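## Task

Lot numbers are marked on the shelf edge beneath every shelf spot, and more than one spot may carry the same number. Bring a single cardboard box from lot 451 and a single one from lot 434 onto the desk, with neither box overhanging any desk edge. All other cardboard boxes must stay on the shelf they started on. A lot with no box anywhere in the storeroom is skipped. The robot must not topple or finish leaning, or the task fails.

## Robot and tools

ROBOT. A simulated Hello Robot Stretch 3 with one arm: a two-wheeled base (0.33 m long, 0.34 m wide, rounded back) that pivots about a point 0.05 m behind its front edge, a lift sliding up a mast, and a telescoping arm that reaches out to the robot's RIGHT side. The base cannot slide sideways, so to shift the gripper forward or back you drive the base. Folded and retracted, the wrist pokes about 0.06 m beyond the right side and a turn sweeps a 0.28 m radius; an unfolded level wrist reaches farther. Loose objects may occasionally be nudged by something else.

FRAMES. Base frame: origin on the floor between the drive wheels, x forward, y left, z up, metres. hand_pose is reported in it, at the point where closed fingertips meet; with all wrist joints at zero its x axis points up, y back toward the mast, z toward the rear. Odometry frame = base frame at scene start; base_odometry counts wheel turns only (slip counts as motion), heading in rad, left positive.

move. One action per call. Either "base" and/or "joints" (plus optional "speeds", "pace", "contact_limits"), or "servos": "reboot" by itself (re-enables switched-off servos, which then hold in place). All motions start at once.
- base: one key only. {"translate_m": d} is a relative drive from the current spot, metres, forward positive, -3 to 3. {"rotate_rad": d} is a relative turn in place, radians, left positive, -6.4 to 6.4. It counts from the last reported base position (or from where the base is, if a move was still running).
- joints: absolute targets by name: lift_m 0 to 1.1; arm_m 0 to 0.52 (extension); wrist_yaw_rad -1.345 to 4.42 (0 along the arm, positive toward the front); wrist_pitch_rad -1.57 to 0.451 (0 level, negative tips fingers down); wrist_roll_rad -2.911 to 2.918; gripper_m -0.089 to 0.179 (bigger is wider; fingertip gap is 0.007 m under the value nearly shut, 0.025 m under it wide open); head_pan_rad -3.953 to 1.73 (0 forward, positive left, -1.57 faces along the arm); head_tilt_rad -1.53 to 0.419 (negative down). Done tolerances: about 0.004 m for lift, arm and gripper, 0.02 rad yaw/roll, 0.05 pitch, 0.1 head.
- pace: "default" or "max". Default/max top speeds: translate 0.12/0.30 m/s, rotate 0.76/1.90 rad/s, lift 0.11/0.15 m/s, arm 0.14/0.40 m/s. The base is capped at 0.10 m/s and 0.63 rad/s unless lift below 0.30, arm below 0.03 and yaw above 2.54. "speeds" sets per-motion top speeds by key, not above max.
- contact_limits: arm_m, translate_m, rotate_rad take a motor_effort percent (1 to 100) at which that motion halts with contact_stop; lift_m takes {"down": v, "up": v} as extra force percent beyond free motion (below about 12 may trip in free motion; unset is roughly 32-47 down, 21-36 up). Put a limit only in the same action as its own command. Base moves have no contact stop unless given one; then each wheel stops alone, which may twist the robot.
- cameras: list of head_camera, nav_camera, wrist_camera, or all; [] for none. blocking: true (default) returns when everything rests; false returns in about 0.5 s while motion continues, and later moves replace only the targets they name.
Any move ends after 14 s (time_out). An unknown key makes the call invalid; an out-of-range value gets it refused, and then the remaining move/wait/finished_scene calls of that reply are skipped, as they are after an uncommanded stop.

wait {seconds 0-10, cameras}: commands nothing, returns state and images, earlier if running moves finish. stop {cameras}: brakes all running motions (they report stopped and hold, possibly still pressing). zoom_image {camera, region [x0,y0,x1,y1]} magnifies at most 504x504 px of that camera's latest image. finished_scene {scene}: ends the current scene (give its number); irreversible, and the result shows the next task. Leaving the gripper must keep the goal satisfied without the robot.

RESULTS. "move" reads done or the worst status. base_status/joint_status: done, moving, off_target (resting short, maybe still pushing), contact_stop (that joint goes slack), time_out, torque_fault (limp until reboot), stopped. on_its_own lists uncommanded behaviour; "held at" is a target, not a reading. motor_effort is percent, positive toward higher values, peak in brackets; wheel effort positive pushes forward; wrist pitch maxes near 45, roll near 72. lidar_m: 12 sectors of 30 degrees, first straight ahead, counter-clockwise (4th left, 7th behind, 10th right), seen in a plane 0.17 m up; "-" means nothing or too close. wrist_depth_mm and head_depth_mm: 7x7 median depths in mm (45-1000 and 280-4000), "-" unreadable. turned_by_imu beats turned_by_wheels when they disagree by over 0.15 rad. base_tilt in degrees, forward/right positive, about 4 degrees bias. head_camera images arrive rotated (turn a quarter clockwise to right them); nav_camera the opposite way. Calibration lines give K and T_world_to_cam in the base frame.

CAUTIONS. Before folding the wrist to yaw 3.0 or unfolding it, keep lift 0.32-0.95, pitch -0.4, roll near 0; once folded, lift may go to 0.25. With yaw below -0.4 keep pitch at -0.5 or lower. Grip by commanding gripper_m under the object width; release at width plus 0.05 or fully open; readings do not prove a hold. Pushing against something fixed with the gripper above about 0.45 m, or driving while gripping something anchored, can tip the robot; if tilt appears, back the gripper off. Wrist and head never contact-stop and can overheat into torque_fault. Avoid drops, releasing moving objects, slams, hard hits and heavy pushing. The simulation keeps running while you compose replies.

Each tool is called after "Request:" by a JSON object that holds its "name" and its "arguments", one argument or row to a line.

## Session

Request:
{"name": "move", "arguments": {
  "joints": {"head_pan_rad": 0, "head_tilt_rad": -0.4},
  "pace": "max",
  "cameras": ["head_camera", "nav_camera"]
}}

Request:
{"name": "move", "arguments": {
  "joints": {"head_pan_rad": -1.57, "head_tilt_rad": -0.4},
  "pace": "max",
  "cameras": ["head_camera", "nav_camera"]
}}

Request:
{"name": "move", "arguments": {
  "joints": {"head_pan_rad": -3.14, "head_tilt_rad": -0.4},
  "pace": "max",
  "cameras": ["head_camera", "nav_camera"]
}}

Request:
{"name": "move", "arguments": {
  "joints": {"head_pan_rad": 1.57, "head_tilt_rad": -0.4},
  "pace": "max",
  "cameras": ["head_camera", "nav_camera"]
}}

Scene clock: 0.73 s.
move: done
base_odometry: x=+0.000 y=+0.000 heading=+0.000
turned_by_wheels: +0.000
turned_by_imu: +0.000
base_tilt: forward=-0.4 right=-1.3
lidar_m: 0.73 0.73 0.86 1.54 2.67 1.26 1.01 1.12 1.83 1.63 1.40 0.83
head_depth_mm: 661 708 761 830 909 1006 1115 / 643 688 740 800 875 964 1071 / 629 669 719 776 843 930 1029 / 613 654 704 755 823 903 993 / 593 633 676 729 788 861 942 / 579 617 659 708 764 827 904 / 568 599 642 687 739 802 871
base_status: not commanded
joint_positions: lift_m=+0.374 arm_m=+0.001 wrist_yaw_rad=+3.009 wrist_pitch_rad=-0.462 wrist_roll_rad=+0.000 gripper_m=+0.037 head_pan_rad=+0.000 head_tilt_rad=-0.404
joint_status: all done
measured_speeds: all 0
motor_effort: left_wheel=-0.2(0.7) right_wheel=+0.3(1.1) lift_m=+23.2(23.8) arm_m=-4.8(5.1) wrist_yaw_rad=+0.7(1.1) wrist_pitch_rad=+1.9(2.0) wrist_roll_rad=-0.1(0.2) gripper_m=+0.2(0.8) head_pan_rad=+0.0(2.1) head_tilt_rad=-3.3(8.1)
hand_pose: x=+0.0076 y=+0.0712 z=+0.3774 quat_wxyz=(+0.207, +0.697, +0.116, +0.676) (m; base frame)
wrist_depth_mm: - 140 - - - 928 697 / - 153 - - - 947 719 / - 169 957 - - 951 753 / 867 780 210 851 850 819 753 / 716 716 213 699 697 693 694 / 614 616 130 586 127 596 596 / 541 556 301 361 516 526 520
pictures: head_camera (sideways), nav_camera (sideways)
camera_calibration:
head_camera: T_world_to_cam=[[-0.344152, -0.0462814, -0.937773, 1.23798], [0.0345637, 0.997483, -0.0619128, 0.0800154], [0.938278, -0.0537203, -0.341686, 0.394556], [0, 0, 0, 1]] pos_world=[0.0530848, -0.00132277, 1.30071]
nav_camera: T_world_to_cam=[[0.368788, 0.0170401, 0.929357, -1.1687], [0.0156901, -0.999804, 0.0121056, 0.0343201], [0.929381, 0.0101173, -0.368983, 0.427791], [0, 0, 0, 1]] pos_world=[0.0328813, 0.0499001, 1.24357]

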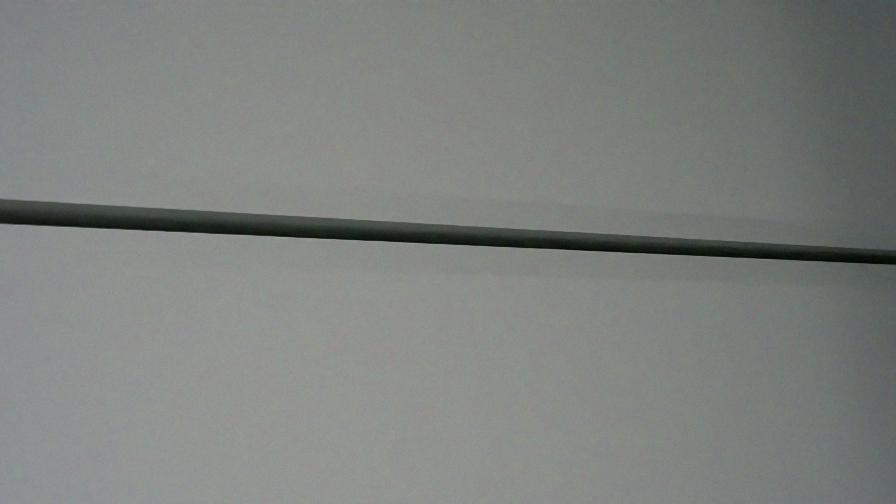

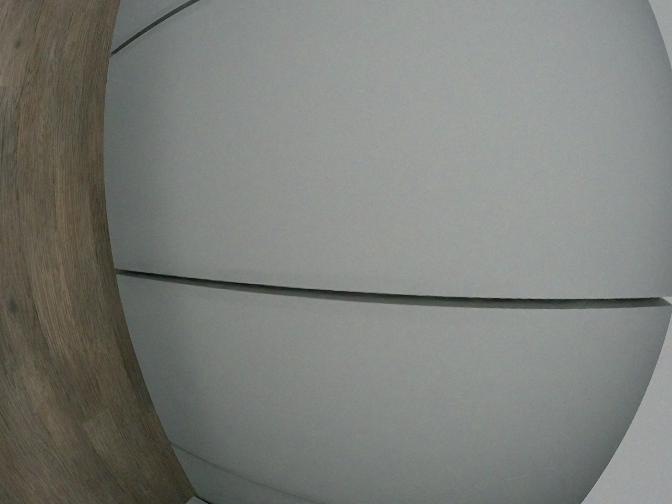

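Scene clock: 2.80 s.
move: done
base_odometry: x=+0.000 y=+0.000 heading=+0.000
turned_by_wheels: +0.000
turned_by_imu: +0.000
base_tilt: forward=-0.3 right=-1.1
lidar_m: 0.73 0.73 0.86 1.53 2.68 1.27 1.01 1.12 1.82 1.63 1.40 0.83
head_depth_mm: 1810 1836 1917 2070 2385 1833 1454 / 1944 2063 2151 2239 2224 1832 1437 / 1901 2029 2131 2266 2332 1819 1435 / 1839 1968 2055 2194 2320 1787 1430 / 1402 1488 1620 1800 1983 1799 1410 / 1744 1849 1949 2073 2167 1781 1422 / 1718 1809 1899 2024 2148 1770 1404
base_status: not commanded
joint_positions: lift_m=+0.374 arm_m=+0.001 wrist_yaw_rad=+3.009 wrist_pitch_rad=-0.462 wrist_roll_rad=+0.000 gripper_m=+0.037 head_pan_rad=-1.578 head_tilt_rad=-0.404
joint_status: all done
measured_speeds: translate_m=+0.000 rotate_rad=+0.000 lift_m=+0.000 arm_m=+0.000 wrist_yaw_rad=+0.000 wrist_pitch_rad=+0.000 wrist_roll_rad=+0.000 head_pan_rad=+0.024 head_tilt_rad=+0.000
motor_effort: left_wheel=+0.3(1.0) right_wheel=+0.1(1.2) lift_m=+23.6(24.0) arm_m=-7.6(8.2) wrist_yaw_rad=+0.4(2.1) wrist_pitch_rad=+2.0(2.1) wrist_roll_rad=-0.2(0.3) gripper_m=+0.7(0.8) head_pan_rad=+2.9(6.2) head_tilt_rad=+3.4(5.8)
hand_pose: x=+0.0076 y=+0.0712 z=+0.3774 quat_wxyz=(+0.207, +0.697, +0.116, +0.676) (m; base frame)
wrist_depth_mm: - 139 - - - 906 704 / - 152 - - - 972 721 / - 169 959 - - 944 748 / 862 786 210 851 830 826 763 / 716 720 213 703 689 697 689 / 618 616 130 593 127 595 598 / 542 548 302 360 509 525 525
pictures: head_camera (sideways), nav_camera (sideways)
camera_calibration:
head_camera: T_world_to_cam=[[-0.0437383, 0.344484, -0.937773, 1.23615], [0.9972, -0.04193, -0.0619128, 0.0741433], [-0.0606488, -0.937855, -0.341686, 0.40065], [0, 0, 0, 1]] pos_world=[0.00443027, -0.0469737, 1.30071]
nav_camera: T_world_to_cam=[[0.0143159, -0.368904, 0.929357, -1.16653], [-0.999892, -0.00830535, 0.0121056, 0.0405152], [0.00325283, -0.929431, -0.368983, 0.433441], [0, 0, 0, 1]] pos_world=[0.0558009, -0.0271491, 1.24357]

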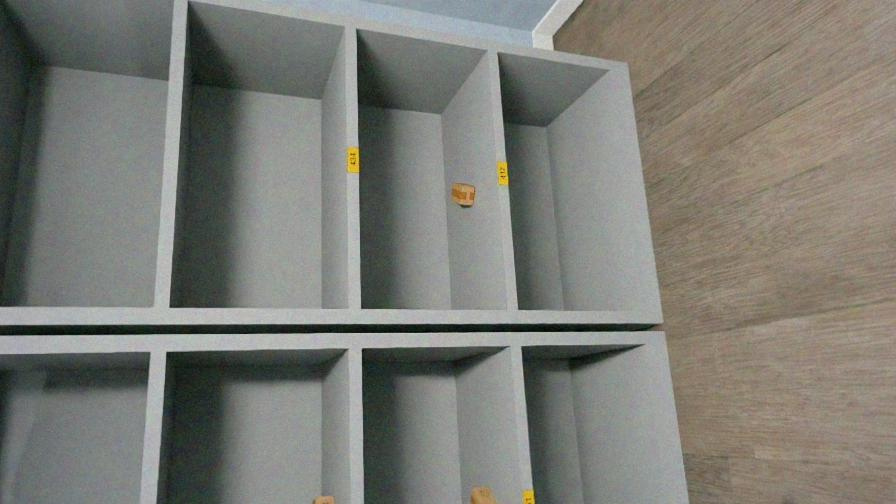

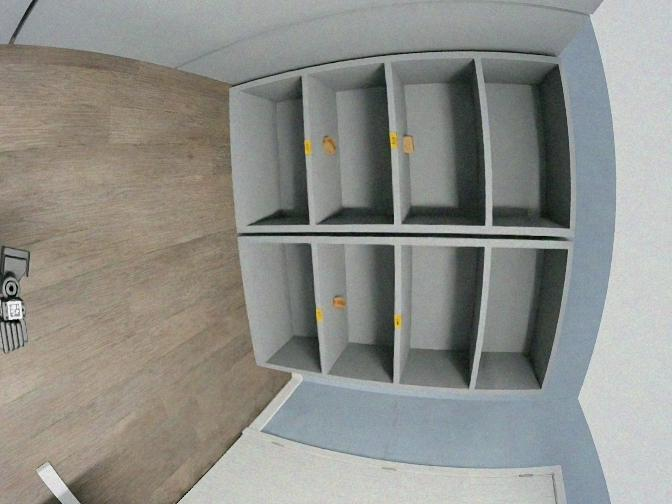

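Scene clock: 4.87 s.
move: done
base_odometry: x=+0.000 y=+0.000 heading=+0.000
turned_by_wheels: +0.000
turned_by_imu: +0.000
base_tilt: forward=-0.4 right=-1.3
lidar_m: 0.73 0.73 0.86 1.54 2.67 1.26 1.02 1.12 1.82 1.64 1.40 0.83
head_depth_mm: 1511 1603 1752 1811 1195 1827 1452 / 1460 1580 1680 1759 1122 1695 1440 / 1425 1517 1629 1706 1117 1678 1389 / 1379 1480 1570 1646 1102 1673 1423 / 1348 1439 1527 1585 1091 1741 1425 / 1299 1398 1497 1556 1087 1357 1386 / 1285 1351 1448 1520 1077 1642 1415
base_status: not commanded
joint_positions: lift_m=+0.374 arm_m=+0.001 wrist_yaw_rad=+3.009 wrist_pitch_rad=-0.462 wrist_roll_rad=+0.000 gripper_m=+0.037 head_pan_rad=-3.148 head_tilt_rad=-0.400
joint_status: all done
measured_speeds: translate_m=+0.000 rotate_rad=+0.000 lift_m=+0.000 arm_m=+0.000 wrist_yaw_rad=+0.000 wrist_pitch_rad=+0.000 wrist_roll_rad=+0.000 head_pan_rad=+0.024 head_tilt_rad=+0.000
motor_effort: left_wheel=-0.2(0.8) right_wheel=+0.4(1.1) lift_m=+24.0(24.3) arm_m=-10.3(11.0) wrist_yaw_rad=+0.7(1.5) wrist_pitch_rad=+1.9(2.0) wrist_roll_rad=+0.2(0.3) gripper_m=+0.3(1.0) head_pan_rad=+3.0(4.4) head_tilt_rad=+5.7(7.0)
hand_pose: x=+0.0076 y=+0.0712 z=+0.3774 quat_wxyz=(+0.207, +0.697, +0.116, +0.676) (m; base frame)
wrist_depth_mm: - 139 - - - 906 703 / - 152 - - - 950 725 / - 170 975 - - 954 746 / 867 807 210 840 839 839 758 / 718 720 213 710 693 705 677 / 613 619 130 592 127 596 597 / 548 546 303 361 519 515 518
pictures: head_camera (sideways), nav_camera (sideways)
camera_calibration:
head_camera: T_world_to_cam=[[0.340844, 0.0440418, -0.939088, 1.23552], [-0.0413574, -0.997233, -0.0617795, 0.0803054], [-0.93921, 0.0598955, -0.338079, 0.401315], [0, 0, 0, 1]] pos_world=[-0.0408792, 0.00163162, 1.3009]
nav_camera: T_world_to_cam=[[-0.365319, -0.014639, 0.930767, -1.16606], [-0.00907101, 0.999885, 0.0121658, 0.0343928], [-0.930838, -0.0039986, -0.36541, 0.434489], [0, 0, 0, 1]] pos_world=[-0.0212325, -0.0497215, 1.24368]

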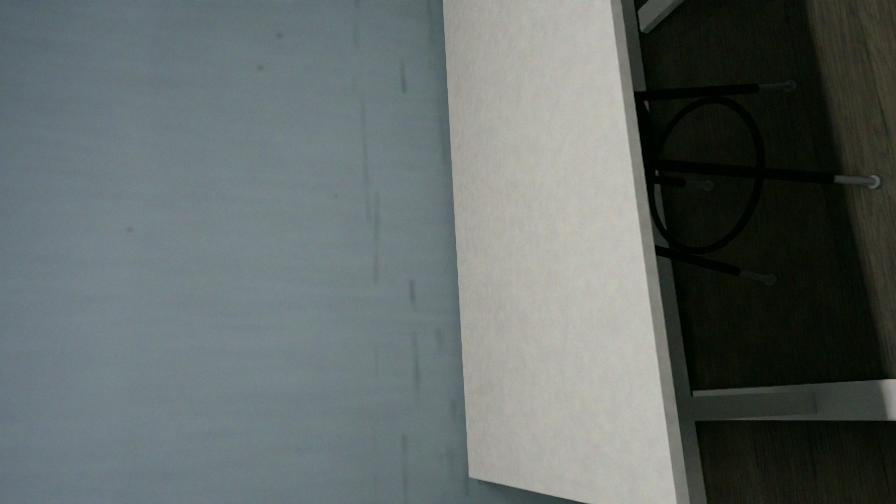

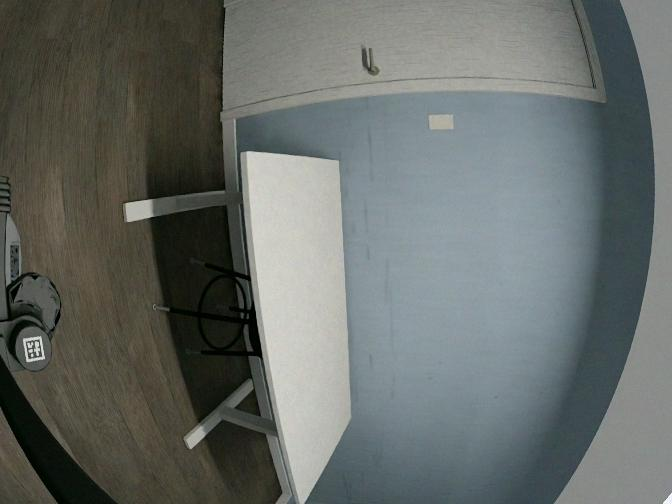

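Scene clock: 8.03 s.
move: done
base_odometry: x=+0.000 y=+0.000 heading=+0.000
turned_by_wheels: +0.000
turned_by_imu: +0.000
base_tilt: forward=-0.2 right=-1.3
lidar_m: 0.73 0.73 0.85 1.53 2.67 1.26 1.01 1.12 1.82 1.63 1.40 0.83
head_depth_mm: 1200 1206 1233 1237 1262 1294 1322 / 1465 1491 1527 1548 1582 1618 1449 / 2452 2601 2805 3012 2254 1815 1442 / 2409 2517 2719 2941 2478 1807 1425 / 2329 2495 2631 2851 2456 1797 1418 / 2252 2407 2557 2737 2459 1785 1424 / 2201 2362 2512 2700 2438 1781 1405
base_status: not commanded
joint_positions: lift_m=+0.374 arm_m=+0.001 wrist_yaw_rad=+3.009 wrist_pitch_rad=-0.462 wrist_roll_rad=+0.000 gripper_m=+0.037 head_pan_rad=+1.579 head_tilt_rad=-0.400
joint_status: all done
measured_speeds: translate_m=+0.000 rotate_rad=+0.000 lift_m=+0.000 arm_m=+0.000 wrist_yaw_rad=+0.000 wrist_pitch_rad=+0.000 wrist_roll_rad=+0.000 head_pan_rad=-0.024 head_tilt_rad=+0.000
motor_effort: left_wheel=-0.2(0.8) right_wheel=+0.4(1.1) lift_m=+24.0(24.7) arm_m=-13.0(13.7) wrist_yaw_rad=+0.0(1.6) wrist_pitch_rad=+1.9(2.1) wrist_roll_rad=+0.0(0.3) gripper_m=+0.6(1.1) head_pan_rad=-3.0(6.2) head_tilt_rad=+4.0(7.8)
hand_pose: x=+0.0076 y=+0.0712 z=+0.3774 quat_wxyz=(+0.207, +0.697, +0.116, +0.676) (m; base frame)
wrist_depth_mm: - 139 - - - 912 708 / - 152 - - - 953 732 / - 169 970 - - 951 756 / 866 815 210 830 836 844 764 / 726 721 214 710 702 703 682 / 619 614 130 592 127 596 592 / 539 552 304 361 519 527 522
pictures: head_camera (sideways), nav_camera (sideways)
camera_calibration:
head_camera: T_world_to_cam=[[0.0489286, -0.339625, -0.939287, 1.23756], [-0.997724, 0.0270659, -0.0617591, 0.0861127], [0.0463976, 0.940171, -0.337528, 0.394585], [0, 0, 0, 1]] pos_world=[0.00705669, 0.0469984, 1.30093]
nav_camera: T_world_to_cam=[[-0.0198805, 0.364525, 0.930981, -1.16845], [0.999651, 0.0234246, 0.012175, 0.0282276], [-0.0173697, 0.930899, -0.364863, 0.428206], [0, 0, 0, 1]] pos_world=[-0.0440092, 0.0266497, 1.24369]

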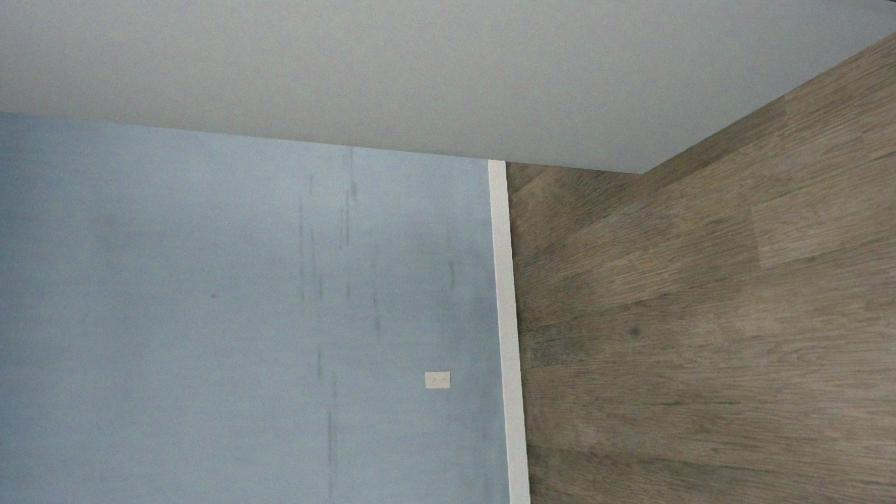

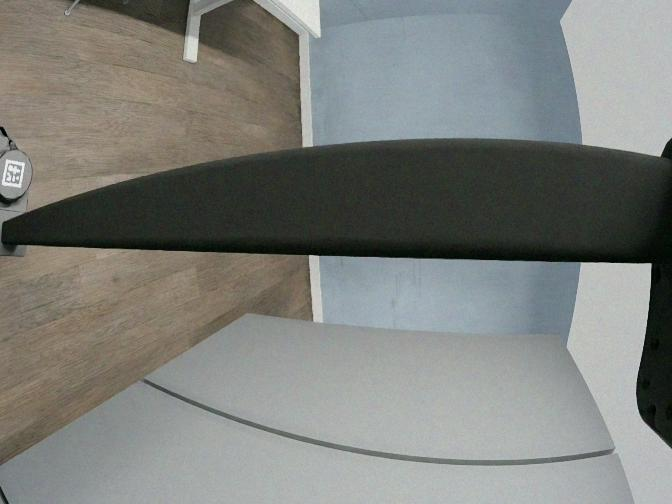

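Request:
{"name": "move", "arguments": {
  "joints": {"head_pan_rad": -1.53, "head_tilt_rad": -0.4},
  "pace": "max",
  "cameras": ["head_camera"]
}}

Request:
{"name": "zoom_image", "arguments": {
  "camera": "head_camera",
  "region": [300, 50, 560, 230]
}}

Request:
{"name": "zoom_image", "arguments": {
  "camera": "head_camera",
  "region": [300, 320, 560, 500]
}}

Scene clock: 65.23 s.
move: done
base_odometry: x=+0.000 y=+0.000 heading=+0.000
turned_by_wheels: +0.000
turned_by_imu: +0.000
base_tilt: forward=-0.2 right=-1.2
lidar_m: 0.73 0.73 0.86 1.53 2.67 1.26 1.01 1.12 1.82 1.63 1.40 0.83
head_depth_mm: 1886 1889 1968 2022 2169 1851 1453 / 1927 2010 2140 2300 2353 1834 1441 / 1879 2000 2095 2244 2339 1828 1438 / 1820 1960 2050 2188 2342 1817 1440 / 1417 1515 1615 1754 2021 1796 1428 / 1738 1853 1943 2070 2186 1794 1414 / 1721 1804 1890 2042 2143 1799 1417
base_status: not commanded
joint_positions: lift_m=+0.374 arm_m=+0.001 wrist_yaw_rad=+3.009 wrist_pitch_rad=-0.462 wrist_roll_rad=+0.000 gripper_m=+0.037 head_pan_rad=-1.539 head_tilt_rad=-0.400
joint_status: all done
measured_speeds: translate_m=+0.000 rotate_rad=+0.000 lift_m=+0.000 arm_m=+0.000 wrist_yaw_rad=+0.000 wrist_pitch_rad=+0.000 wrist_roll_rad=+0.000 head_pan_rad=+0.024 head_tilt_rad=+0.000
motor_effort: left_wheel=+0.0(0.8) right_wheel=+0.0(1.2) lift_m=+25.4(25.4) arm_m=-12.6(13.5) wrist_yaw_rad=-1.7(1.7) wrist_pitch_rad=+2.1(2.1) wrist_roll_rad=-0.2(0.4) gripper_m=+0.6(1.0) head_pan_rad=+3.6(5.0) head_tilt_rad=+2.6(6.4)
hand_pose: x=+0.0076 y=+0.0712 z=+0.3774 quat_wxyz=(+0.207, +0.697, +0.116, +0.676) (m; base frame)
wrist_depth_mm: - 139 - - - 907 704 / - 152 - - - 958 724 / - 169 949 - - 950 758 / 887 801 210 840 831 824 773 / 716 734 213 707 698 685 698 / 620 612 130 590 127 605 594 / 539 547 304 360 517 522 517
pictures: head_camera (sideways)
camera_calibration:
head_camera: T_world_to_cam=[[-0.0572277, 0.338325, -0.939287, 1.23821], [0.998088, -0.0026344, -0.0617591, 0.0739382], [-0.0233691, -0.941026, -0.337528, 0.395011], [0, 0, 0, 1]] pos_world=[0.00629412, -0.0470077, 1.30093]

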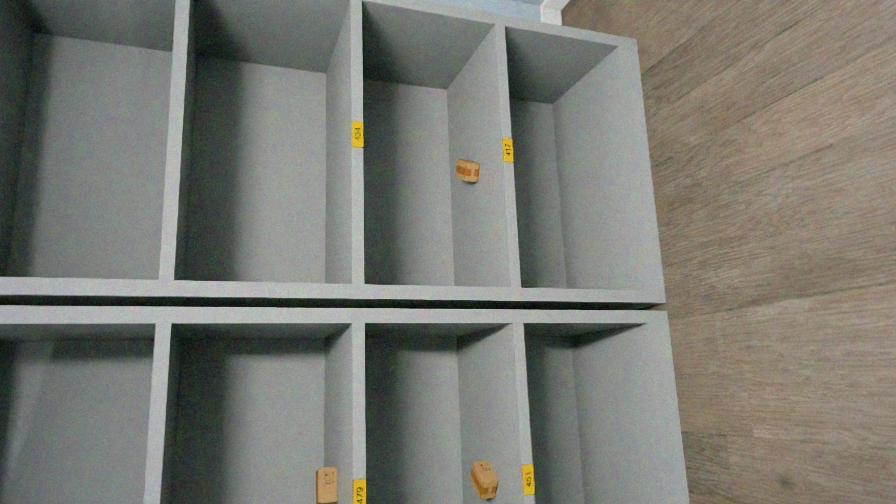

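Scaled by 1.938 from the camera's 896x504 image, which has a finer 1280x720 frame.

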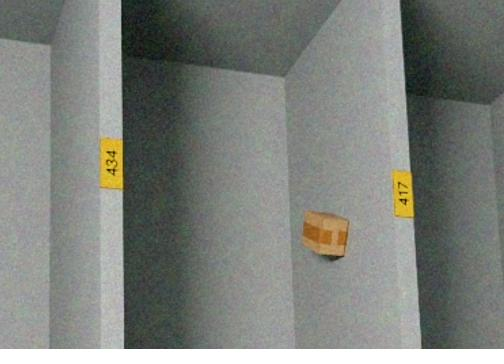

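Scaled by 1.938 from the camera's 896x504 image, which has a finer 1280x720 frame.

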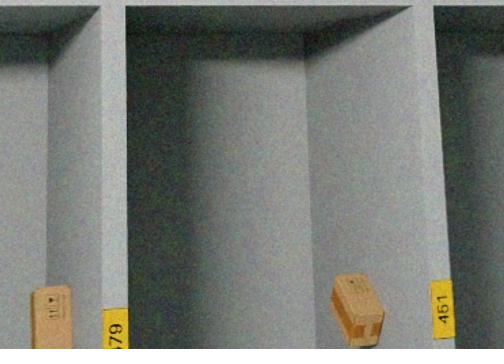

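Request:
{"name": "move", "arguments": {
  "base": {"rotate_rad": -1.145},
  "joints": {"lift_m": 0.27, "head_pan_rad": -1.57, "head_tilt_rad": -0.7},
  "pace": "max",
  "cameras": []
}}

Request:
{"name": "move", "arguments": {
  "base": {"translate_m": 0.973},
  "pace": "max",
  "cameras": []
}}

Request:
{"name": "move", "arguments": {
  "base": {"rotate_rad": 1.41},
  "pace": "max",
  "cameras": []
}}

Request:
{"name": "move", "arguments": {
  "joints": {"lift_m": 0.53, "wrist_pitch_rad": -0.4},
  "pace": "max",
  "cameras": []
}}

Request:
{"name": "move", "arguments": {
  "joints": {"wrist_yaw_rad": 0, "wrist_pitch_rad": -0.3, "gripper_m": 0.179},
  "pace": "max",
  "cameras": ["wrist_camera", "head_camera"]
}}

Scene clock: 97.37 s.
move: done
base_odometry: x=+0.000 y=+0.000 heading=-1.145
turned_by_wheels: -1.145
turned_by_imu: -1.122
base_tilt: forward=-0.4 right=-1.1
lidar_m: 1.63 0.87 0.73 0.73 0.82 1.34 2.67 1.27 1.01 1.12 1.74 1.63
head_depth_mm: 1266 1392 1359 1018 1624 1425 1203 / 1290 1430 1341 1008 1716 1404 1195 / 1311 1469 1325 1043 1642 1393 1197 / 1349 1502 1685 1915 1678 1395 1184 / 1361 1521 1732 1979 1686 1393 1178 / 1391 1547 1754 1973 1675 1383 1172 / 1415 1595 1819 2016 1654 1371 1171
base_status: done
joint_positions: lift_m=+0.270 arm_m=+0.001 wrist_yaw_rad=+3.009 wrist_pitch_rad=-0.463 wrist_roll_rad=+0.000 gripper_m=+0.037 head_pan_rad=-1.569 head_tilt_rad=-0.702
joint_status: all done
measured_speeds: all 0
motor_effort: left_wheel=+5.1(14.4) right_wheel=-7.2(14.1) lift_m=+31.1(31.1) arm_m=-12.7(13.5) wrist_yaw_rad=-0.3(1.7) wrist_pitch_rad=+2.1(2.2) wrist_roll_rad=-0.1(0.3) gripper_m=+0.3(0.9) head_pan_rad=-3.1(3.9) head_tilt_rad=-2.1(6.7)
hand_pose: x=+0.0076 y=+0.0711 z=+0.2727 quat_wxyz=(+0.208, +0.697, +0.117, +0.676) (m; base frame)
wrist_depth_mm: 836 140 769 756 717 694 689 / 913 152 828 814 784 772 766 / 861 170 768 837 806 801 779 / 685 633 210 659 659 653 650 / 570 564 214 540 557 552 539 / 490 291 130 277 127 472 467 / 254 254 245 250 395 413 413
pictures: none
No camera images: "cameras" was empty.

Scene clock: 101.93 s.
move: done
base_odometry: x=+0.402 y=-0.886 heading=-1.145
turned_by_wheels: +0.000
turned_by_imu: +0.001
base_tilt: forward=-0.2 right=-1.2
lidar_m: 1.03 0.63 0.53 0.53 0.60 0.97 3.61 1.61 1.75 1.50 0.81 0.77
head_depth_mm: 1408 1577 1750 1970 1741 1417 1204 / 1441 1595 1802 2036 1723 1425 1195 / 1461 1625 1849 2057 1710 1403 1191 / 1492 1664 1910 2093 1688 1387 1180 / 1553 1737 1979 2159 1678 1377 1178 / 1594 1773 1979 1976 1683 1382 1183 / 1217 1345 1503 1774 1597 1375 1174
base_status: done
joint_positions: lift_m=+0.270 arm_m=+0.001 wrist_yaw_rad=+3.009 wrist_pitch_rad=-0.463 wrist_roll_rad=+0.000 gripper_m=+0.037 head_pan_rad=-1.570 head_tilt_rad=-0.700
joint_status: not commanded
measured_speeds: all 0
motor_effort: left_wheel=+0.9(16.0) right_wheel=+3.9(10.7) lift_m=+24.5(31.2) arm_m=-10.0(13.1) wrist_yaw_rad=+0.6(2.1) wrist_pitch_rad=+2.1(2.3) wrist_roll_rad=+0.0(0.3) gripper_m=+0.1(1.0) head_pan_rad=-2.6(4.1) head_tilt_rad=+3.4(3.7)
hand_pose: x=+0.0076 y=+0.0711 z=+0.2727 quat_wxyz=(+0.208, +0.697, +0.117, +0.676) (m; base frame)
wrist_depth_mm: 610 139 566 547 535 524 508 / 678 152 615 605 586 568 550 / 758 169 654 671 650 625 601 / 693 636 210 669 664 647 639 / 565 557 213 535 549 546 546 / 487 289 130 277 127 475 471 / 254 253 246 250 399 411 410
pictures: none
No camera images: "cameras" was empty.

Scene clock: 103.93 s.
move: done
base_odometry: x=+0.402 y=-0.886 heading=+0.265
turned_by_wheels: +1.410
turned_by_imu: +1.382
base_tilt: forward=-0.1 right=-1.1
lidar_m: 0.53 0.55 0.77 2.31 1.78 1.61 1.75 1.48 0.77 1.13 0.73 0.55
head_depth_mm: 925 1000 763 1079 999 1172 1208 / 931 1007 796 1272 1045 1291 1200 / 938 1006 788 1276 1068 1320 1194 / 934 996 777 1265 1063 1314 1184 / 934 1004 767 1257 1048 1307 1177 / 937 995 756 1252 1048 1304 1178 / 942 1005 790 1191 1032 1277 1176
base_status: done
joint_positions: lift_m=+0.270 arm_m=+0.001 wrist_yaw_rad=+3.009 wrist_pitch_rad=-0.463 wrist_roll_rad=+0.000 gripper_m=+0.037 head_pan_rad=-1.570 head_tilt_rad=-0.700
joint_status: not commanded
measured_speeds: all 0
motor_effort: left_wheel=-6.2(15.1) right_wheel=+7.9(14.1) lift_m=+27.1(27.7) arm_m=-12.7(13.8) wrist_yaw_rad=-0.7(1.7) wrist_pitch_rad=+2.1(2.2) wrist_roll_rad=+0.1(0.3) gripper_m=+0.2(1.0) head_pan_rad=-2.8(3.4) head_tilt_rad=+2.6(2.9)
hand_pose: x=+0.0076 y=+0.0711 z=+0.2727 quat_wxyz=(+0.208, +0.697, +0.117, +0.676) (m; base frame)
wrist_depth_mm: - 139 - - - 930 652 / - 152 - - - 970 654 / 852 169 767 829 817 800 657 / 680 632 210 673 665 657 620 / 573 559 214 542 549 549 541 / 485 289 130 277 127 468 464 / 254 253 245 249 396 417 409
pictures: none
No camera images: "cameras" was empty.

Scene clock: 106.47 s.
move: done
base_odometry: x=+0.402 y=-0.886 heading=+0.265
turned_by_wheels: +0.000
turned_by_imu: +0.000
base_tilt: forward=-0.4 right=-1.2
lidar_m: 0.53 0.55 0.77 2.30 1.78 1.61 1.74 1.47 0.77 1.13 0.73 0.55
head_depth_mm: 929 1000 759 1086 1003 1171 1210 / 928 1001 795 1274 1043 1303 1197 / 933 1004 789 1276 1063 1324 1192 / 934 991 774 1268 1062 1313 1186 / 934 1004 769 1258 1051 1295 1178 / 940 999 758 1237 1051 1300 1176 / 940 1001 789 1191 1045 1282 1171
base_status: not commanded
joint_positions: lift_m=+0.530 arm_m=+0.001 wrist_yaw_rad=+3.009 wrist_pitch_rad=-0.419 wrist_roll_rad=+0.000 gripper_m=+0.037 head_pan_rad=-1.570 head_tilt_rad=-0.700
joint_status: all done
measured_speeds: all 0
motor_effort: left_wheel=-6.4(6.4) right_wheel=+8.1(9.3) lift_m=+28.1(33.3) arm_m=-11.2(13.0) wrist_yaw_rad=-0.1(1.4) wrist_pitch_rad=+3.0(6.4) wrist_roll_rad=+0.1(0.3) gripper_m=+0.4(0.9) head_pan_rad=-2.6(3.3) head_tilt_rad=+1.0(2.8)
hand_pose: x=+0.0083 y=+0.0768 z=+0.5425 quat_wxyz=(+0.193, +0.699, +0.101, +0.681) (m; base frame)
wrist_depth_mm: - 139 - - - 931 647 / - 150 - - - 944 646 / - 165 - - - 972 641 / - - 211 - - 979 664 / 992 962 204 941 975 944 665 / 832 856 132 800 127 818 676 / 733 735 274 717 698 714 683
pictures: none
No camera images: "cameras" was empty.

Scene clock: 108.43 s.
move: done
base_odometry: x=+0.402 y=-0.886 heading=+0.265
turned_by_wheels: +0.000
turned_by_imu: +0.000
base_tilt: forward=-0.3 right=-1.2
lidar_m: 0.53 0.55 0.77 2.31 1.78 1.60 1.74 1.48 0.77 1.13 0.73 0.55
head_depth_mm: 926 1000 761 1076 1001 1173 1202 / 922 1003 797 1275 1044 1298 1199 / 930 1011 786 1280 1066 1321 1170 / 935 994 775 1272 1060 1316 1191 / 937 1003 764 1255 1049 1305 1158 / 942 1001 756 1251 1046 1294 1178 / 942 1002 791 1194 1041 1281 1172
base_status: not commanded
joint_positions: lift_m=+0.530 arm_m=+0.001 wrist_yaw_rad=+0.003 wrist_pitch_rad=-0.321 wrist_roll_rad=+0.000 gripper_m=+0.179 head_pan_rad=-1.570 head_tilt_rad=-0.700
joint_status: all done
measured_speeds: all 0
motor_effort: left_wheel=-6.1(6.7) right_wheel=+8.1(8.9) lift_m=+23.1(27.6) arm_m=-9.8(12.2) wrist_yaw_rad=-2.8(8.5) wrist_pitch_rad=+3.5(5.6) wrist_roll_rad=-0.2(0.4) gripper_m=+0.8(84.8) head_pan_rad=-2.1(2.8) head_tilt_rad=+0.1(1.7)
hand_pose: x=-0.0208 y=-0.3811 z=+0.5649 quat_wxyz=(+0.698, +0.114, -0.697, -0.112) (m; base frame)
wrist_depth_mm: 584 713 - - - 721 522 / 557 622 620 592 602 581 488 / 489 472 467 457 449 437 434 / 594 726 - - - 815 510 / 604 685 - - - 872 513 / 118 127 - - - - 121 / 119 742 734 - - - 108
pictures: head_camera (sideways), wrist_camera
camera_calibration:
head_camera: T_world_to_cam=[[-0.0466634, 0.602212, -0.796971, 1.05252], [0.997492, -0.0144097, -0.0692925, 0.0837238], [-0.053213, -0.798206, -0.60003, 0.736758], [0, 0, 0, 1]] pos_world=[0.00480556, -0.0445522, 1.28671]
wrist_camera: T_world_to_cam=[[-0.998867, -0.0423105, -0.0217775, -0.0179051], [-0.00227808, 0.499637, -0.866232, 0.712258], [0.0475315, -0.865201, -0.499168, 0.119458], [0, 0, 0, 1]] pos_world=[-0.0219402, -0.253273, 0.67622]

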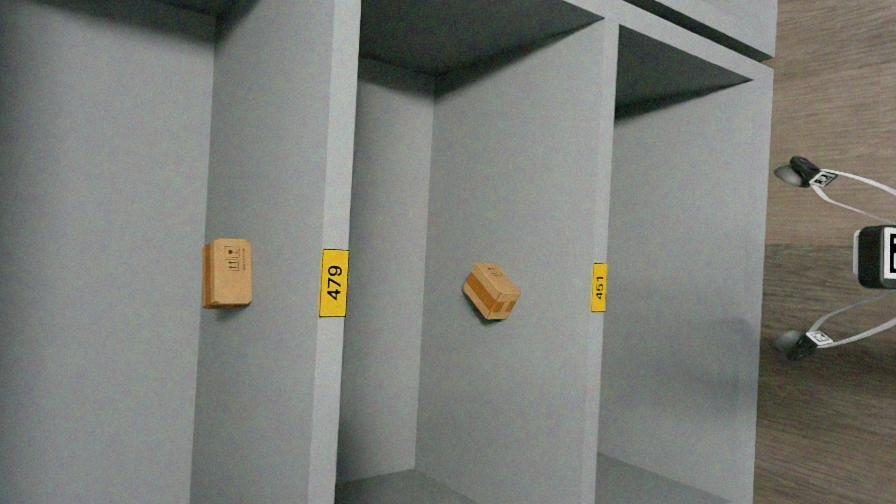

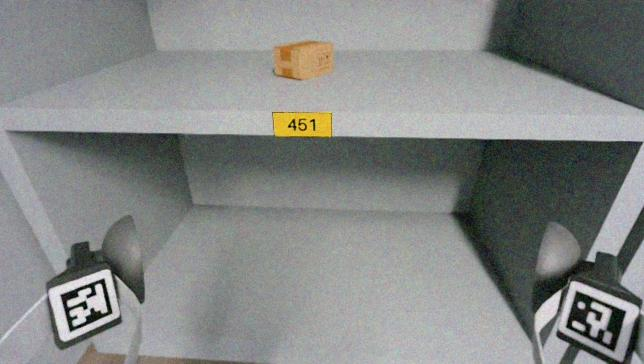

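Request:
{"name": "move", "arguments": {
  "base": {"rotate_rad": -0.293},
  "joints": {"lift_m": 0.59},
  "cameras": []
}}

Request:
{"name": "move", "arguments": {
  "base": {"translate_m": 0.277},
  "joints": {"wrist_pitch_rad": -0.52},
  "cameras": []
}}

Request:
{"name": "move", "arguments": {
  "base": {"rotate_rad": 0.293},
  "joints": {"wrist_yaw_rad": -0.64},
  "cameras": ["wrist_camera"]
}}

Request:
{"name": "move", "arguments": {
  "joints": {"arm_m": 0.34},
  "contact_limits": {"arm_m": 40},
  "cameras": ["wrist_camera", "head_camera"]
}}

Scene clock: 233.43 s.
move: done
base_odometry: x=+0.402 y=-0.886 heading=-0.028
turned_by_wheels: -0.293
turned_by_imu: -0.289
base_tilt: forward=-0.3 right=-1.4
lidar_m: 0.53 0.53 0.61 1.06 3.55 1.60 1.75 1.48 0.78 0.77 0.93 0.61
head_depth_mm: 621 696 820 1303 1536 1406 1209 / 694 727 792 911 1120 1368 1192 / 885 912 837 1069 1093 1314 1167 / 966 1035 821 1273 1092 1316 488 / 942 1006 763 1263 1052 1312 1156 / 917 989 754 1248 1013 1302 1183 / 895 953 741 1199 1001 1295 1170
base_status: done
joint_positions: lift_m=+0.590 arm_m=+0.001 wrist_yaw_rad=+0.003 wrist_pitch_rad=-0.320 wrist_roll_rad=+0.000 gripper_m=+0.179 head_pan_rad=-1.570 head_tilt_rad=-0.700
joint_status: all done
measured_speeds: all 0
motor_effort: left_wheel=+7.2(11.5) right_wheel=-10.7(13.3) lift_m=+27.6(32.0) arm_m=-7.5(8.7) wrist_yaw_rad=-2.5(4.2) wrist_pitch_rad=+3.3(3.5) wrist_roll_rad=+0.0(0.3) gripper_m=+0.6(1.1) head_pan_rad=-1.6(2.4) head_tilt_rad=-0.8(1.8)
hand_pose: x=-0.0209 y=-0.3812 z=+0.6252 quat_wxyz=(+0.699, +0.114, -0.698, -0.112) (m; base frame)
wrist_depth_mm: - - - 879 601 468 - / - 619 801 799 614 518 785 / 571 569 568 564 563 558 639 / 446 466 489 - 635 - - / - 148 - - 695 - - / 119 127 - - 756 - 118 / 116 - - - 809 801 108
pictures: none
No camera images: "cameras" was empty.

Scene clock: 237.33 s.
move: done
base_odometry: x=+0.679 y=-0.894 heading=-0.028
turned_by_wheels: +0.000
turned_by_imu: +0.000
base_tilt: forward=-0.6 right=-1.1
lidar_m: 0.26 0.26 0.30 0.53 3.68 1.87 2.01 1.70 0.88 1.06 0.53 0.31
head_depth_mm: 961 998 807 1117 1101 1322 1204 / 952 1040 794 1268 1076 1335 1200 / 931 1012 740 1285 1042 1323 1162 / 904 971 732 1255 1022 1311 1185 / 880 953 684 1214 989 1305 1153 / 857 927 675 1189 977 1274 1152 / 832 903 665 1149 975 1179 1125
base_status: done
joint_positions: lift_m=+0.590 arm_m=+0.001 wrist_yaw_rad=+0.003 wrist_pitch_rad=-0.531 wrist_roll_rad=+0.000 gripper_m=+0.179 head_pan_rad=-1.570 head_tilt_rad=-0.700
joint_status: all done
measured_speeds: all 0
motor_effort: left_wheel=+8.7(11.3) right_wheel=+1.2(11.3) lift_m=+25.8(27.4) arm_m=-7.3(8.4) wrist_yaw_rad=-3.2(4.7) wrist_pitch_rad=+1.5(2.8) wrist_roll_rad=-0.2(0.3) gripper_m=+0.7(1.1) head_pan_rad=-1.7(2.3) head_tilt_rad=-2.2(3.5)
hand_pose: x=-0.0210 y=-0.3543 z=+0.5782 quat_wxyz=(+0.683, +0.187, -0.682, -0.185) (m; base frame)
wrist_depth_mm: 519 571 552 513 535 526 522 / 423 418 411 422 438 461 549 / 372 384 407 - - 803 624 / 480 668 - - - 821 674 / 469 635 - - - 750 738 / 119 127 - 763 784 795 121 / 118 700 722 736 727 708 108
pictures: none
No camera images: "cameras" was empty.

Scene clock: 238.87 s.
move: done
base_odometry: x=+0.679 y=-0.894 heading=+0.265
turned_by_wheels: +0.293
turned_by_imu: +0.288
base_tilt: forward=-0.3 right=-1.2
lidar_m: 0.26 0.28 0.38 1.14 2.81 1.87 2.01 0.88 0.94 0.70 0.37 0.27
head_depth_mm: 862 952 713 1209 1012 1300 1196 / 867 948 706 1216 1010 1295 1190 / 868 953 700 1212 1001 1292 1194 / 869 949 691 1226 992 1316 1163 / 875 944 685 1209 983 1310 1188 / 739 771 678 843 912 1067 1154 / 511 557 626 710 783 810 842
base_status: done
joint_positions: lift_m=+0.590 arm_m=+0.001 wrist_yaw_rad=-0.637 wrist_pitch_rad=-0.531 wrist_roll_rad=+0.000 gripper_m=+0.179 head_pan_rad=-1.570 head_tilt_rad=-0.700
joint_status: all done
measured_speeds: all 0
motor_effort: left_wheel=-8.8(11.9) right_wheel=+9.2(12.1) lift_m=+27.2(28.0) arm_m=-7.6(7.9) wrist_yaw_rad=-4.3(6.3) wrist_pitch_rad=+1.5(1.7) wrist_roll_rad=-0.2(0.3) gripper_m=+0.5(1.0) head_pan_rad=-1.1(2.0) head_tilt_rad=-3.3(3.6)
hand_pose: x=-0.1457 y=-0.3133 z=+0.5781 quat_wxyz=(+0.590, -0.037, -0.706, -0.390) (m; base frame)
wrist_depth_mm: 576 532 523 549 555 630 - / 424 420 425 472 783 - - / 347 368 - - 835 - - / - - - - 909 - - / 730 143 - - 918 980 935 / 119 127 - 808 830 799 121 / 118 - 720 743 723 711 108
pictures: wrist_camera
camera_calibration:
wrist_camera: T_world_to_cam=[[-0.823117, 0.567109, -0.0294301, 0.0814258], [0.397453, 0.538308, -0.743139, 0.688706], [-0.405598, -0.623387, -0.66849, 0.298299], [0, 0, 0, 1]] pos_world=[-0.085716, -0.230958, 0.71361]

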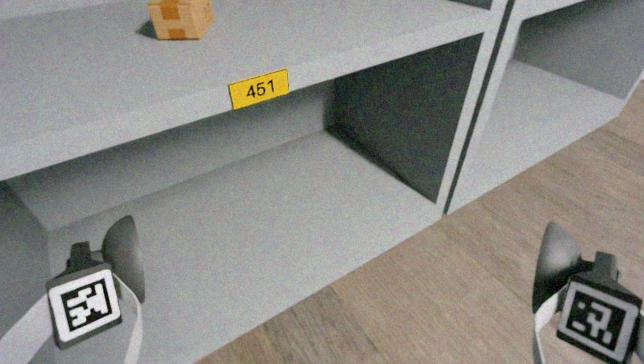

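Scene clock: 242.57 s.
move: done
base_odometry: x=+0.679 y=-0.894 heading=+0.265
turned_by_wheels: +0.000
turned_by_imu: +0.000
base_tilt: forward=-0.2 right=-1.2
lidar_m: 0.26 0.28 0.38 1.14 2.80 1.87 2.00 0.88 0.93 0.70 0.37 0.27
head_depth_mm: 866 948 716 1207 1014 1309 1189 / 870 952 709 1213 1009 1266 465 / 868 955 699 1216 656 643 1136 / 868 946 691 1218 676 1250 1194 / 872 944 685 1211 985 1312 1178 / 739 769 677 844 911 1063 1156 / 510 557 627 708 780 812 846
base_status: not commanded
joint_positions: lift_m=+0.590 arm_m=+0.340 wrist_yaw_rad=-0.637 wrist_pitch_rad=-0.531 wrist_roll_rad=+0.000 gripper_m=+0.179 head_pan_rad=-1.570 head_tilt_rad=-0.700
joint_status: all done
measured_speeds: all 0
motor_effort: left_wheel=-8.7(9.2) right_wheel=+9.6(10.1) lift_m=+30.9(31.2) arm_m=+13.0(14.7) wrist_yaw_rad=-4.1(4.2) wrist_pitch_rad=+1.7(1.8) wrist_roll_rad=-0.1(0.3) gripper_m=+0.3(1.2) head_pan_rad=-0.6(1.9) head_tilt_rad=-4.7(4.9)
contact_limits: arm_m 40 (drawing in: default 31, maximum 55; extending or still: default 40, maximum 69)
hand_pose: x=-0.1457 y=-0.6526 z=+0.5781 quat_wxyz=(+0.590, -0.037, -0.706, -0.390) (m; base frame)
wrist_depth_mm: 377 422 474 521 535 522 462 / 399 415 411 305 400 395 388 / 335 330 316 278 318 318 312 / 276 274 269 269 267 264 263 / 243 234 232 230 228 228 240 / 119 193 202 202 200 199 121 / 119 177 180 179 181 197 108
pictures: head_camera (sideways), wrist_camera
camera_calibration:
head_camera: T_world_to_cam=[[-0.0466635, 0.602212, -0.796971, 1.05252], [0.997492, -0.0144096, -0.0692925, 0.0837238], [-0.0532129, -0.798206, -0.60003, 0.736758], [0, 0, 0, 1]] pos_world=[0.00480557, -0.0445522, 1.28671]
wrist_camera: T_world_to_cam=[[-0.822935, 0.567372, -0.0294422, 0.274055], [0.397778, 0.5384, -0.742899, 0.871297], [-0.405648, -0.623069, -0.668756, 0.0870544], [0, 0, 0, 1]] pos_world=[-0.0857392, -0.570356, 0.713573]

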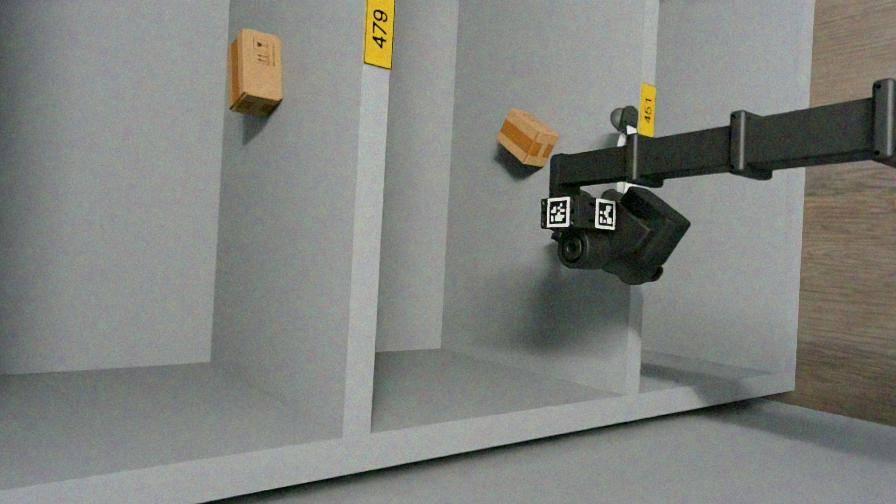

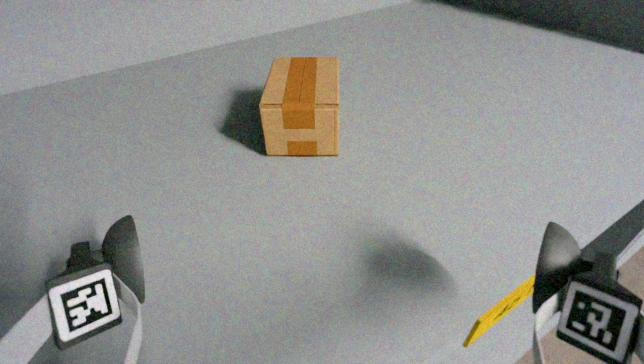

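Request:
{"name": "move", "arguments": {
  "cameras": ["wrist_camera"]
}}

Scene clock: 294.70 s.
base_odometry: x=+0.679 y=-0.894 heading=+0.265
turned_by_wheels: +0.000
turned_by_imu: +0.000
base_tilt: forward=-0.3 right=-1.2
lidar_m: 0.26 0.28 0.38 1.14 2.81 1.86 2.01 0.88 0.94 0.70 0.36 0.27
head_depth_mm: 863 949 718 1209 1011 1306 1185 / 865 954 708 1211 1007 1271 464 / 868 954 699 1222 655 644 1142 / 871 948 689 1224 677 1254 1189 / 875 945 685 1210 988 1303 1182 / 743 768 679 846 914 1066 1156 / 510 557 627 711 781 807 845
base_status: not commanded
joint_positions: lift_m=+0.590 arm_m=+0.340 wrist_yaw_rad=-0.637 wrist_pitch_rad=-0.531 wrist_roll_rad=+0.000 gripper_m=+0.179 head_pan_rad=-1.570 head_tilt_rad=-0.700
joint_status: all done
measured_speeds: all 0
motor_effort: left_wheel=-8.6(9.2) right_wheel=+9.4(10.1) lift_m=+31.1(31.2) arm_m=+10.0(14.7) wrist_yaw_rad=-2.8(4.2) wrist_pitch_rad=+1.7(1.8) wrist_roll_rad=+0.0(0.3) gripper_m=+0.7(1.2) head_pan_rad=-0.5(1.9) head_tilt_rad=-5.2(4.9)
contact_limits: arm_m 40 (drawing in: default 31, maximum 55; extending or still: default 40, maximum 69)
hand_pose: x=-0.1457 y=-0.6526 z=+0.5781 quat_wxyz=(+0.590, -0.037, -0.706, -0.390) (m; base frame)
wrist_depth_mm: 380 428 483 516 534 521 465 / 398 418 408 305 401 397 393 / 335 329 315 277 320 315 314 / 276 275 272 270 268 265 263 / 242 233 231 229 229 227 240 / 119 193 203 201 200 200 121 / 118 177 180 179 182 196 108
pictures: wrist_camera
camera_calibration:
wrist_camera: T_world_to_cam=[[-0.822935, 0.567372, -0.0294419, 0.274055], [0.397777, 0.5384, -0.742899, 0.871297], [-0.405648, -0.623069, -0.668756, 0.0870545], [0, 0, 0, 1]] pos_world=[-0.0857392, -0.570356, 0.713573]

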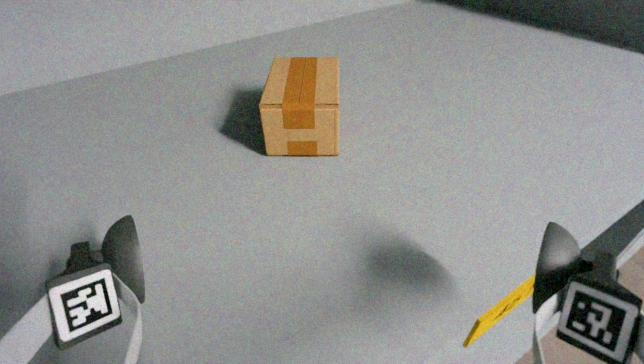

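Request:
{"name": "move", "arguments": {
  "joints": {"arm_m": 0.42, "lift_m": 0.58},
  "contact_limits": {"arm_m": 40},
  "cameras": []
}}

Request:
{"name": "move", "arguments": {
  "base": {"translate_m": -0.07},
  "joints": {"arm_m": 0.46},
  "speeds": {"arm_m": 0.08},
  "contact_limits": {"arm_m": 40},
  "cameras": ["wrist_camera"]
}}

Scene clock: 328.30 s.
move: done
base_odometry: x=+0.679 y=-0.894 heading=+0.265
turned_by_wheels: +0.000
turned_by_imu: +0.000
base_tilt: forward=-0.4 right=-1.2
lidar_m: 0.26 0.28 0.39 1.14 2.80 1.87 2.01 0.88 0.94 0.70 0.36 0.27
head_depth_mm: 863 952 715 1210 1016 1296 1188 / 867 941 706 1214 1009 1266 475 / 871 954 700 1226 712 598 1143 / 870 943 691 1218 728 1307 1189 / 874 946 685 1210 985 1309 1178 / 740 772 676 844 914 1068 1154 / 511 558 627 712 781 812 838
base_status: not commanded
joint_positions: lift_m=+0.580 arm_m=+0.420 wrist_yaw_rad=-0.637 wrist_pitch_rad=-0.532 wrist_roll_rad=+0.000 gripper_m=+0.179 head_pan_rad=-1.570 head_tilt_rad=-0.700
joint_status: all done
measured_speeds: all 0
motor_effort: left_wheel=-8.7(9.2) right_wheel=+8.7(10.5) lift_m=+23.4(30.4) arm_m=+13.3(15.0) wrist_yaw_rad=-2.1(4.5) wrist_pitch_rad=+1.7(1.8) wrist_roll_rad=+0.0(0.3) gripper_m=+0.7(1.1) head_pan_rad=+0.0(0.6) head_tilt_rad=-6.1(7.0)
contact_limits: arm_m 40 (drawing in: default 31, maximum 55; extending or still: default 40, maximum 69)
hand_pose: x=-0.1457 y=-0.7326 z=+0.5681 quat_wxyz=(+0.590, -0.037, -0.706, -0.390) (m; base frame)
wrist_depth_mm: 316 353 405 454 499 492 457 / 340 369 386 385 377 373 367 / 314 310 306 231 232 298 296 / 260 258 256 235 231 250 249 / 221 214 218 217 216 215 212 / 119 145 191 190 189 184 121 / 116 167 169 169 168 164 108
pictures: none
No camera images: "cameras" was empty.

Scene clock: 330.10 s.
move: done
base_odometry: x=+0.612 y=-0.912 heading=+0.265
turned_by_wheels: +0.000
turned_by_imu: +0.000
base_tilt: forward=-0.3 right=-1.1
lidar_m: 0.33 0.35 0.49 1.45 2.25 1.81 1.94 0.83 0.84 0.93 0.46 0.34
head_depth_mm: 860 945 714 1215 1020 1306 1191 / 865 936 704 1202 1007 1266 475 / 869 949 698 1216 722 598 1139 / 867 946 689 1214 778 1310 1193 / 868 942 680 1206 986 1307 1171 / 860 929 710 1122 977 1236 1176 / 697 716 665 764 872 972 1074
base_status: done
joint_positions: lift_m=+0.580 arm_m=+0.460 wrist_yaw_rad=-0.637 wrist_pitch_rad=-0.532 wrist_roll_rad=+0.000 gripper_m=+0.179 head_pan_rad=-1.570 head_tilt_rad=-0.700
joint_status: all done
measured_speeds: all 0
motor_effort: left_wheel=-8.7(12.1) right_wheel=-0.9(8.8) lift_m=+25.0(25.0) arm_m=+13.4(14.8) wrist_yaw_rad=-2.8(4.4) wrist_pitch_rad=+1.7(1.8) wrist_roll_rad=+0.0(0.3) gripper_m=+0.8(1.1) head_pan_rad=+0.4(0.7) head_tilt_rad=-5.0(6.4)
contact_limits: arm_m 40 (drawing in: default 31, maximum 55; extending or still: default 40, maximum 69)
hand_pose: x=-0.1457 y=-0.7726 z=+0.5681 quat_wxyz=(+0.590, -0.037, -0.706, -0.390) (m; base frame)
wrist_depth_mm: 286 319 359 419 468 476 420 / 306 339 370 381 375 372 365 / 311 309 306 304 301 297 294 / 259 257 247 176 251 249 248 / 221 213 206 155 215 213 212 / 119 145 185 164 187 183 121 / 116 166 169 168 167 163 108
pictures: wrist_camera
camera_calibration:
wrist_camera: T_world_to_cam=[[-0.8229, 0.567423, -0.0294445, 0.341879], [0.397842, 0.538418, -0.742852, 0.928453], [-0.405658, -0.623006, -0.668808, 0.00567448], [0, 0, 0, 1]] pos_world=[-0.0857437, -0.69035, 0.703565]

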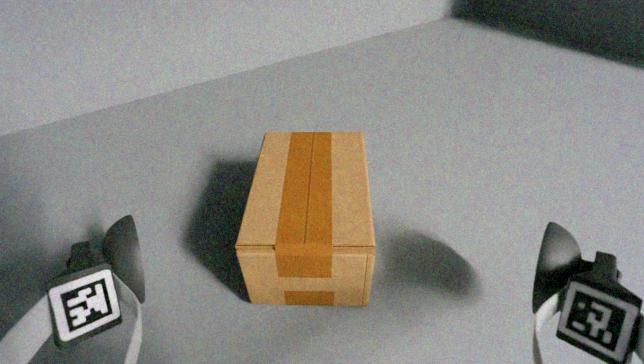

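Request:
{"name": "move", "arguments": {
  "joints": {"arm_m": 0.489, "lift_m": 0.576},
  "speeds": {"arm_m": 0.08},
  "contact_limits": {"arm_m": 40},
  "cameras": []
}}

Request:
{"name": "move", "arguments": {
  "joints": {"gripper_m": 0.05},
  "cameras": []
}}

Request:
{"name": "move", "arguments": {
  "joints": {"gripper_m": 0.02},
  "cameras": ["wrist_camera"]
}}

Scene clock: 344.53 s.
move: done
base_odometry: x=+0.612 y=-0.912 heading=+0.265
turned_by_wheels: +0.000
turned_by_imu: +0.000
base_tilt: forward=-0.3 right=-1.2
lidar_m: 0.33 0.35 0.49 1.45 2.25 1.81 1.94 0.83 0.83 0.93 0.46 0.34
head_depth_mm: 863 947 713 1207 1015 1306 1196 / 863 935 706 1209 1008 1266 491 / 867 953 698 1214 726 595 1140 / 868 944 689 1213 913 1312 1193 / 872 946 683 1211 983 1307 1180 / 862 928 706 1126 979 1233 1183 / 698 715 663 763 870 978 1070
base_status: not commanded
joint_positions: lift_m=+0.576 arm_m=+0.489 wrist_yaw_rad=-0.637 wrist_pitch_rad=-0.532 wrist_roll_rad=+0.000 gripper_m=+0.179 head_pan_rad=-1.570 head_tilt_rad=-0.700
joint_status: all done
measured_speeds: all 0
motor_effort: left_wheel=-8.7(9.2) right_wheel=-1.6(2.2) lift_m=+23.2(26.4) arm_m=+13.4(14.6) wrist_yaw_rad=-3.0(3.9) wrist_pitch_rad=+1.7(1.8) wrist_roll_rad=+0.1(0.3) gripper_m=+1.2(1.2) head_pan_rad=-0.1(1.2) head_tilt_rad=-4.8(5.9)
contact_limits: arm_m 40 (drawing in: default 31, maximum 55; extending or still: default 40, maximum 69)
hand_pose: x=-0.1457 y=-0.8016 z=+0.5641 quat_wxyz=(+0.590, -0.037, -0.706, -0.390) (m; base frame)
wrist_depth_mm: 263 291 335 391 448 472 417 / 282 311 355 369 365 361 357 / 294 301 298 295 291 289 287 / 253 249 249 171 236 241 241 / 216 208 213 146 198 208 207 / 119 145 185 129 131 178 121 / 116 163 165 147 156 159 108
pictures: none
No camera images: "cameras" was empty.

Scene clock: 346.37 s.
move: done
base_odometry: x=+0.612 y=-0.912 heading=+0.265
turned_by_wheels: +0.000
turned_by_imu: +0.000
base_tilt: forward=-0.3 right=-1.3
lidar_m: 0.33 0.35 0.49 1.45 2.25 1.81 1.94 0.83 0.83 0.93 0.46 0.34
head_depth_mm: 862 948 714 1208 1015 1305 1191 / 862 935 704 1214 1010 1261 489 / 866 952 698 1216 726 598 1147 / 873 943 689 1218 910 1305 1185 / 868 943 682 1208 986 1307 1189 / 865 928 711 1130 973 1242 1177 / 696 715 665 760 873 977 1071
base_status: not commanded
joint_positions: lift_m=+0.576 arm_m=+0.489 wrist_yaw_rad=-0.638 wrist_pitch_rad=-0.531 wrist_roll_rad=+0.000 gripper_m=+0.050 head_pan_rad=-1.570 head_tilt_rad=-0.700
joint_status: all done
measured_speeds: all 0
motor_effort: left_wheel=-8.6(9.2) right_wheel=-1.7(2.2) lift_m=+24.1(24.6) arm_m=+13.3(14.2) wrist_yaw_rad=-3.0(4.7) wrist_pitch_rad=+1.5(1.8) wrist_roll_rad=+0.0(0.3) gripper_m=-6.5(81.5) head_pan_rad=+1.4(1.5) head_tilt_rad=-4.5(5.5)
contact_limits: arm_m 40 (drawing in: default 31, maximum 55; extending or still: default 40, maximum 69)
hand_pose: x=-0.1458 y=-0.8015 z=+0.5641 quat_wxyz=(+0.590, -0.037, -0.706, -0.391) (m; base frame)
wrist_depth_mm: 263 291 331 387 448 475 420 / 281 313 351 375 366 360 358 / 293 301 301 300 294 290 289 / 253 250 251 171 236 243 241 / 215 215 159 146 150 208 207 / 188 188 131 132 130 178 182 / 170 114 162 157 160 156 162
pictures: none
No camera images: "cameras" was empty.

Scene clock: 347.20 s.
move: done
base_odometry: x=+0.612 y=-0.912 heading=+0.265
turned_by_wheels: +0.000
turned_by_imu: +0.000
base_tilt: forward=-0.4 right=-1.2
lidar_m: 0.33 0.35 0.49 1.45 2.25 1.81 1.94 0.83 0.83 0.94 0.46 0.34
head_depth_mm: 863 942 717 1209 1015 1308 1183 / 865 931 708 1214 1006 1272 489 / 865 953 698 1210 728 597 1140 / 871 939 690 1223 906 1306 1184 / 870 942 681 1203 986 1310 1182 / 862 932 709 1124 976 1234 1171 / 696 716 665 760 875 977 1069
base_status: not commanded
joint_positions: lift_m=+0.576 arm_m=+0.489 wrist_yaw_rad=-0.638 wrist_pitch_rad=-0.529 wrist_roll_rad=+0.000 gripper_m=+0.021 head_pan_rad=-1.570 head_tilt_rad=-0.700
joint_status: all done
measured_speeds: all 0
motor_effort: left_wheel=-8.8(8.9) right_wheel=-1.9(2.3) lift_m=+24.2(25.1) arm_m=+13.3(14.0) wrist_yaw_rad=-2.4(3.9) wrist_pitch_rad=+1.2(1.7) wrist_roll_rad=-0.3(0.3) gripper_m=-17.1(89.8) head_pan_rad=+1.0(1.3) head_tilt_rad=-4.8(5.5)
contact_limits: arm_m 40 (drawing in: default 31, maximum 55; extending or still: default 40, maximum 69)
hand_pose: x=-0.1460 y=-0.8018 z=+0.5645 quat_wxyz=(+0.590, -0.038, -0.706, -0.390) (m; base frame)
wrist_depth_mm: 260 292 332 385 449 475 422 / 282 313 352 371 371 367 360 / 295 305 301 297 295 292 291 / 252 253 249 172 230 246 242 / 216 216 162 147 151 208 208 / 189 188 128 135 131 183 182 / 171 112 162 158 160 157 162
pictures: wrist_camera
camera_calibration:
wrist_camera: T_world_to_cam=[[-0.822459, 0.568066, -0.0293684, 0.358578], [0.397288, 0.536719, -0.744375, 0.941096], [-0.407092, -0.623886, -0.667115, -0.0168656], [0, 0, 0, 1]] pos_world=[-0.0858364, -0.719323, 0.699808]

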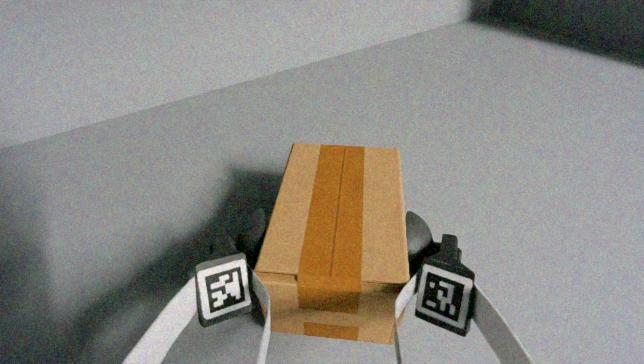

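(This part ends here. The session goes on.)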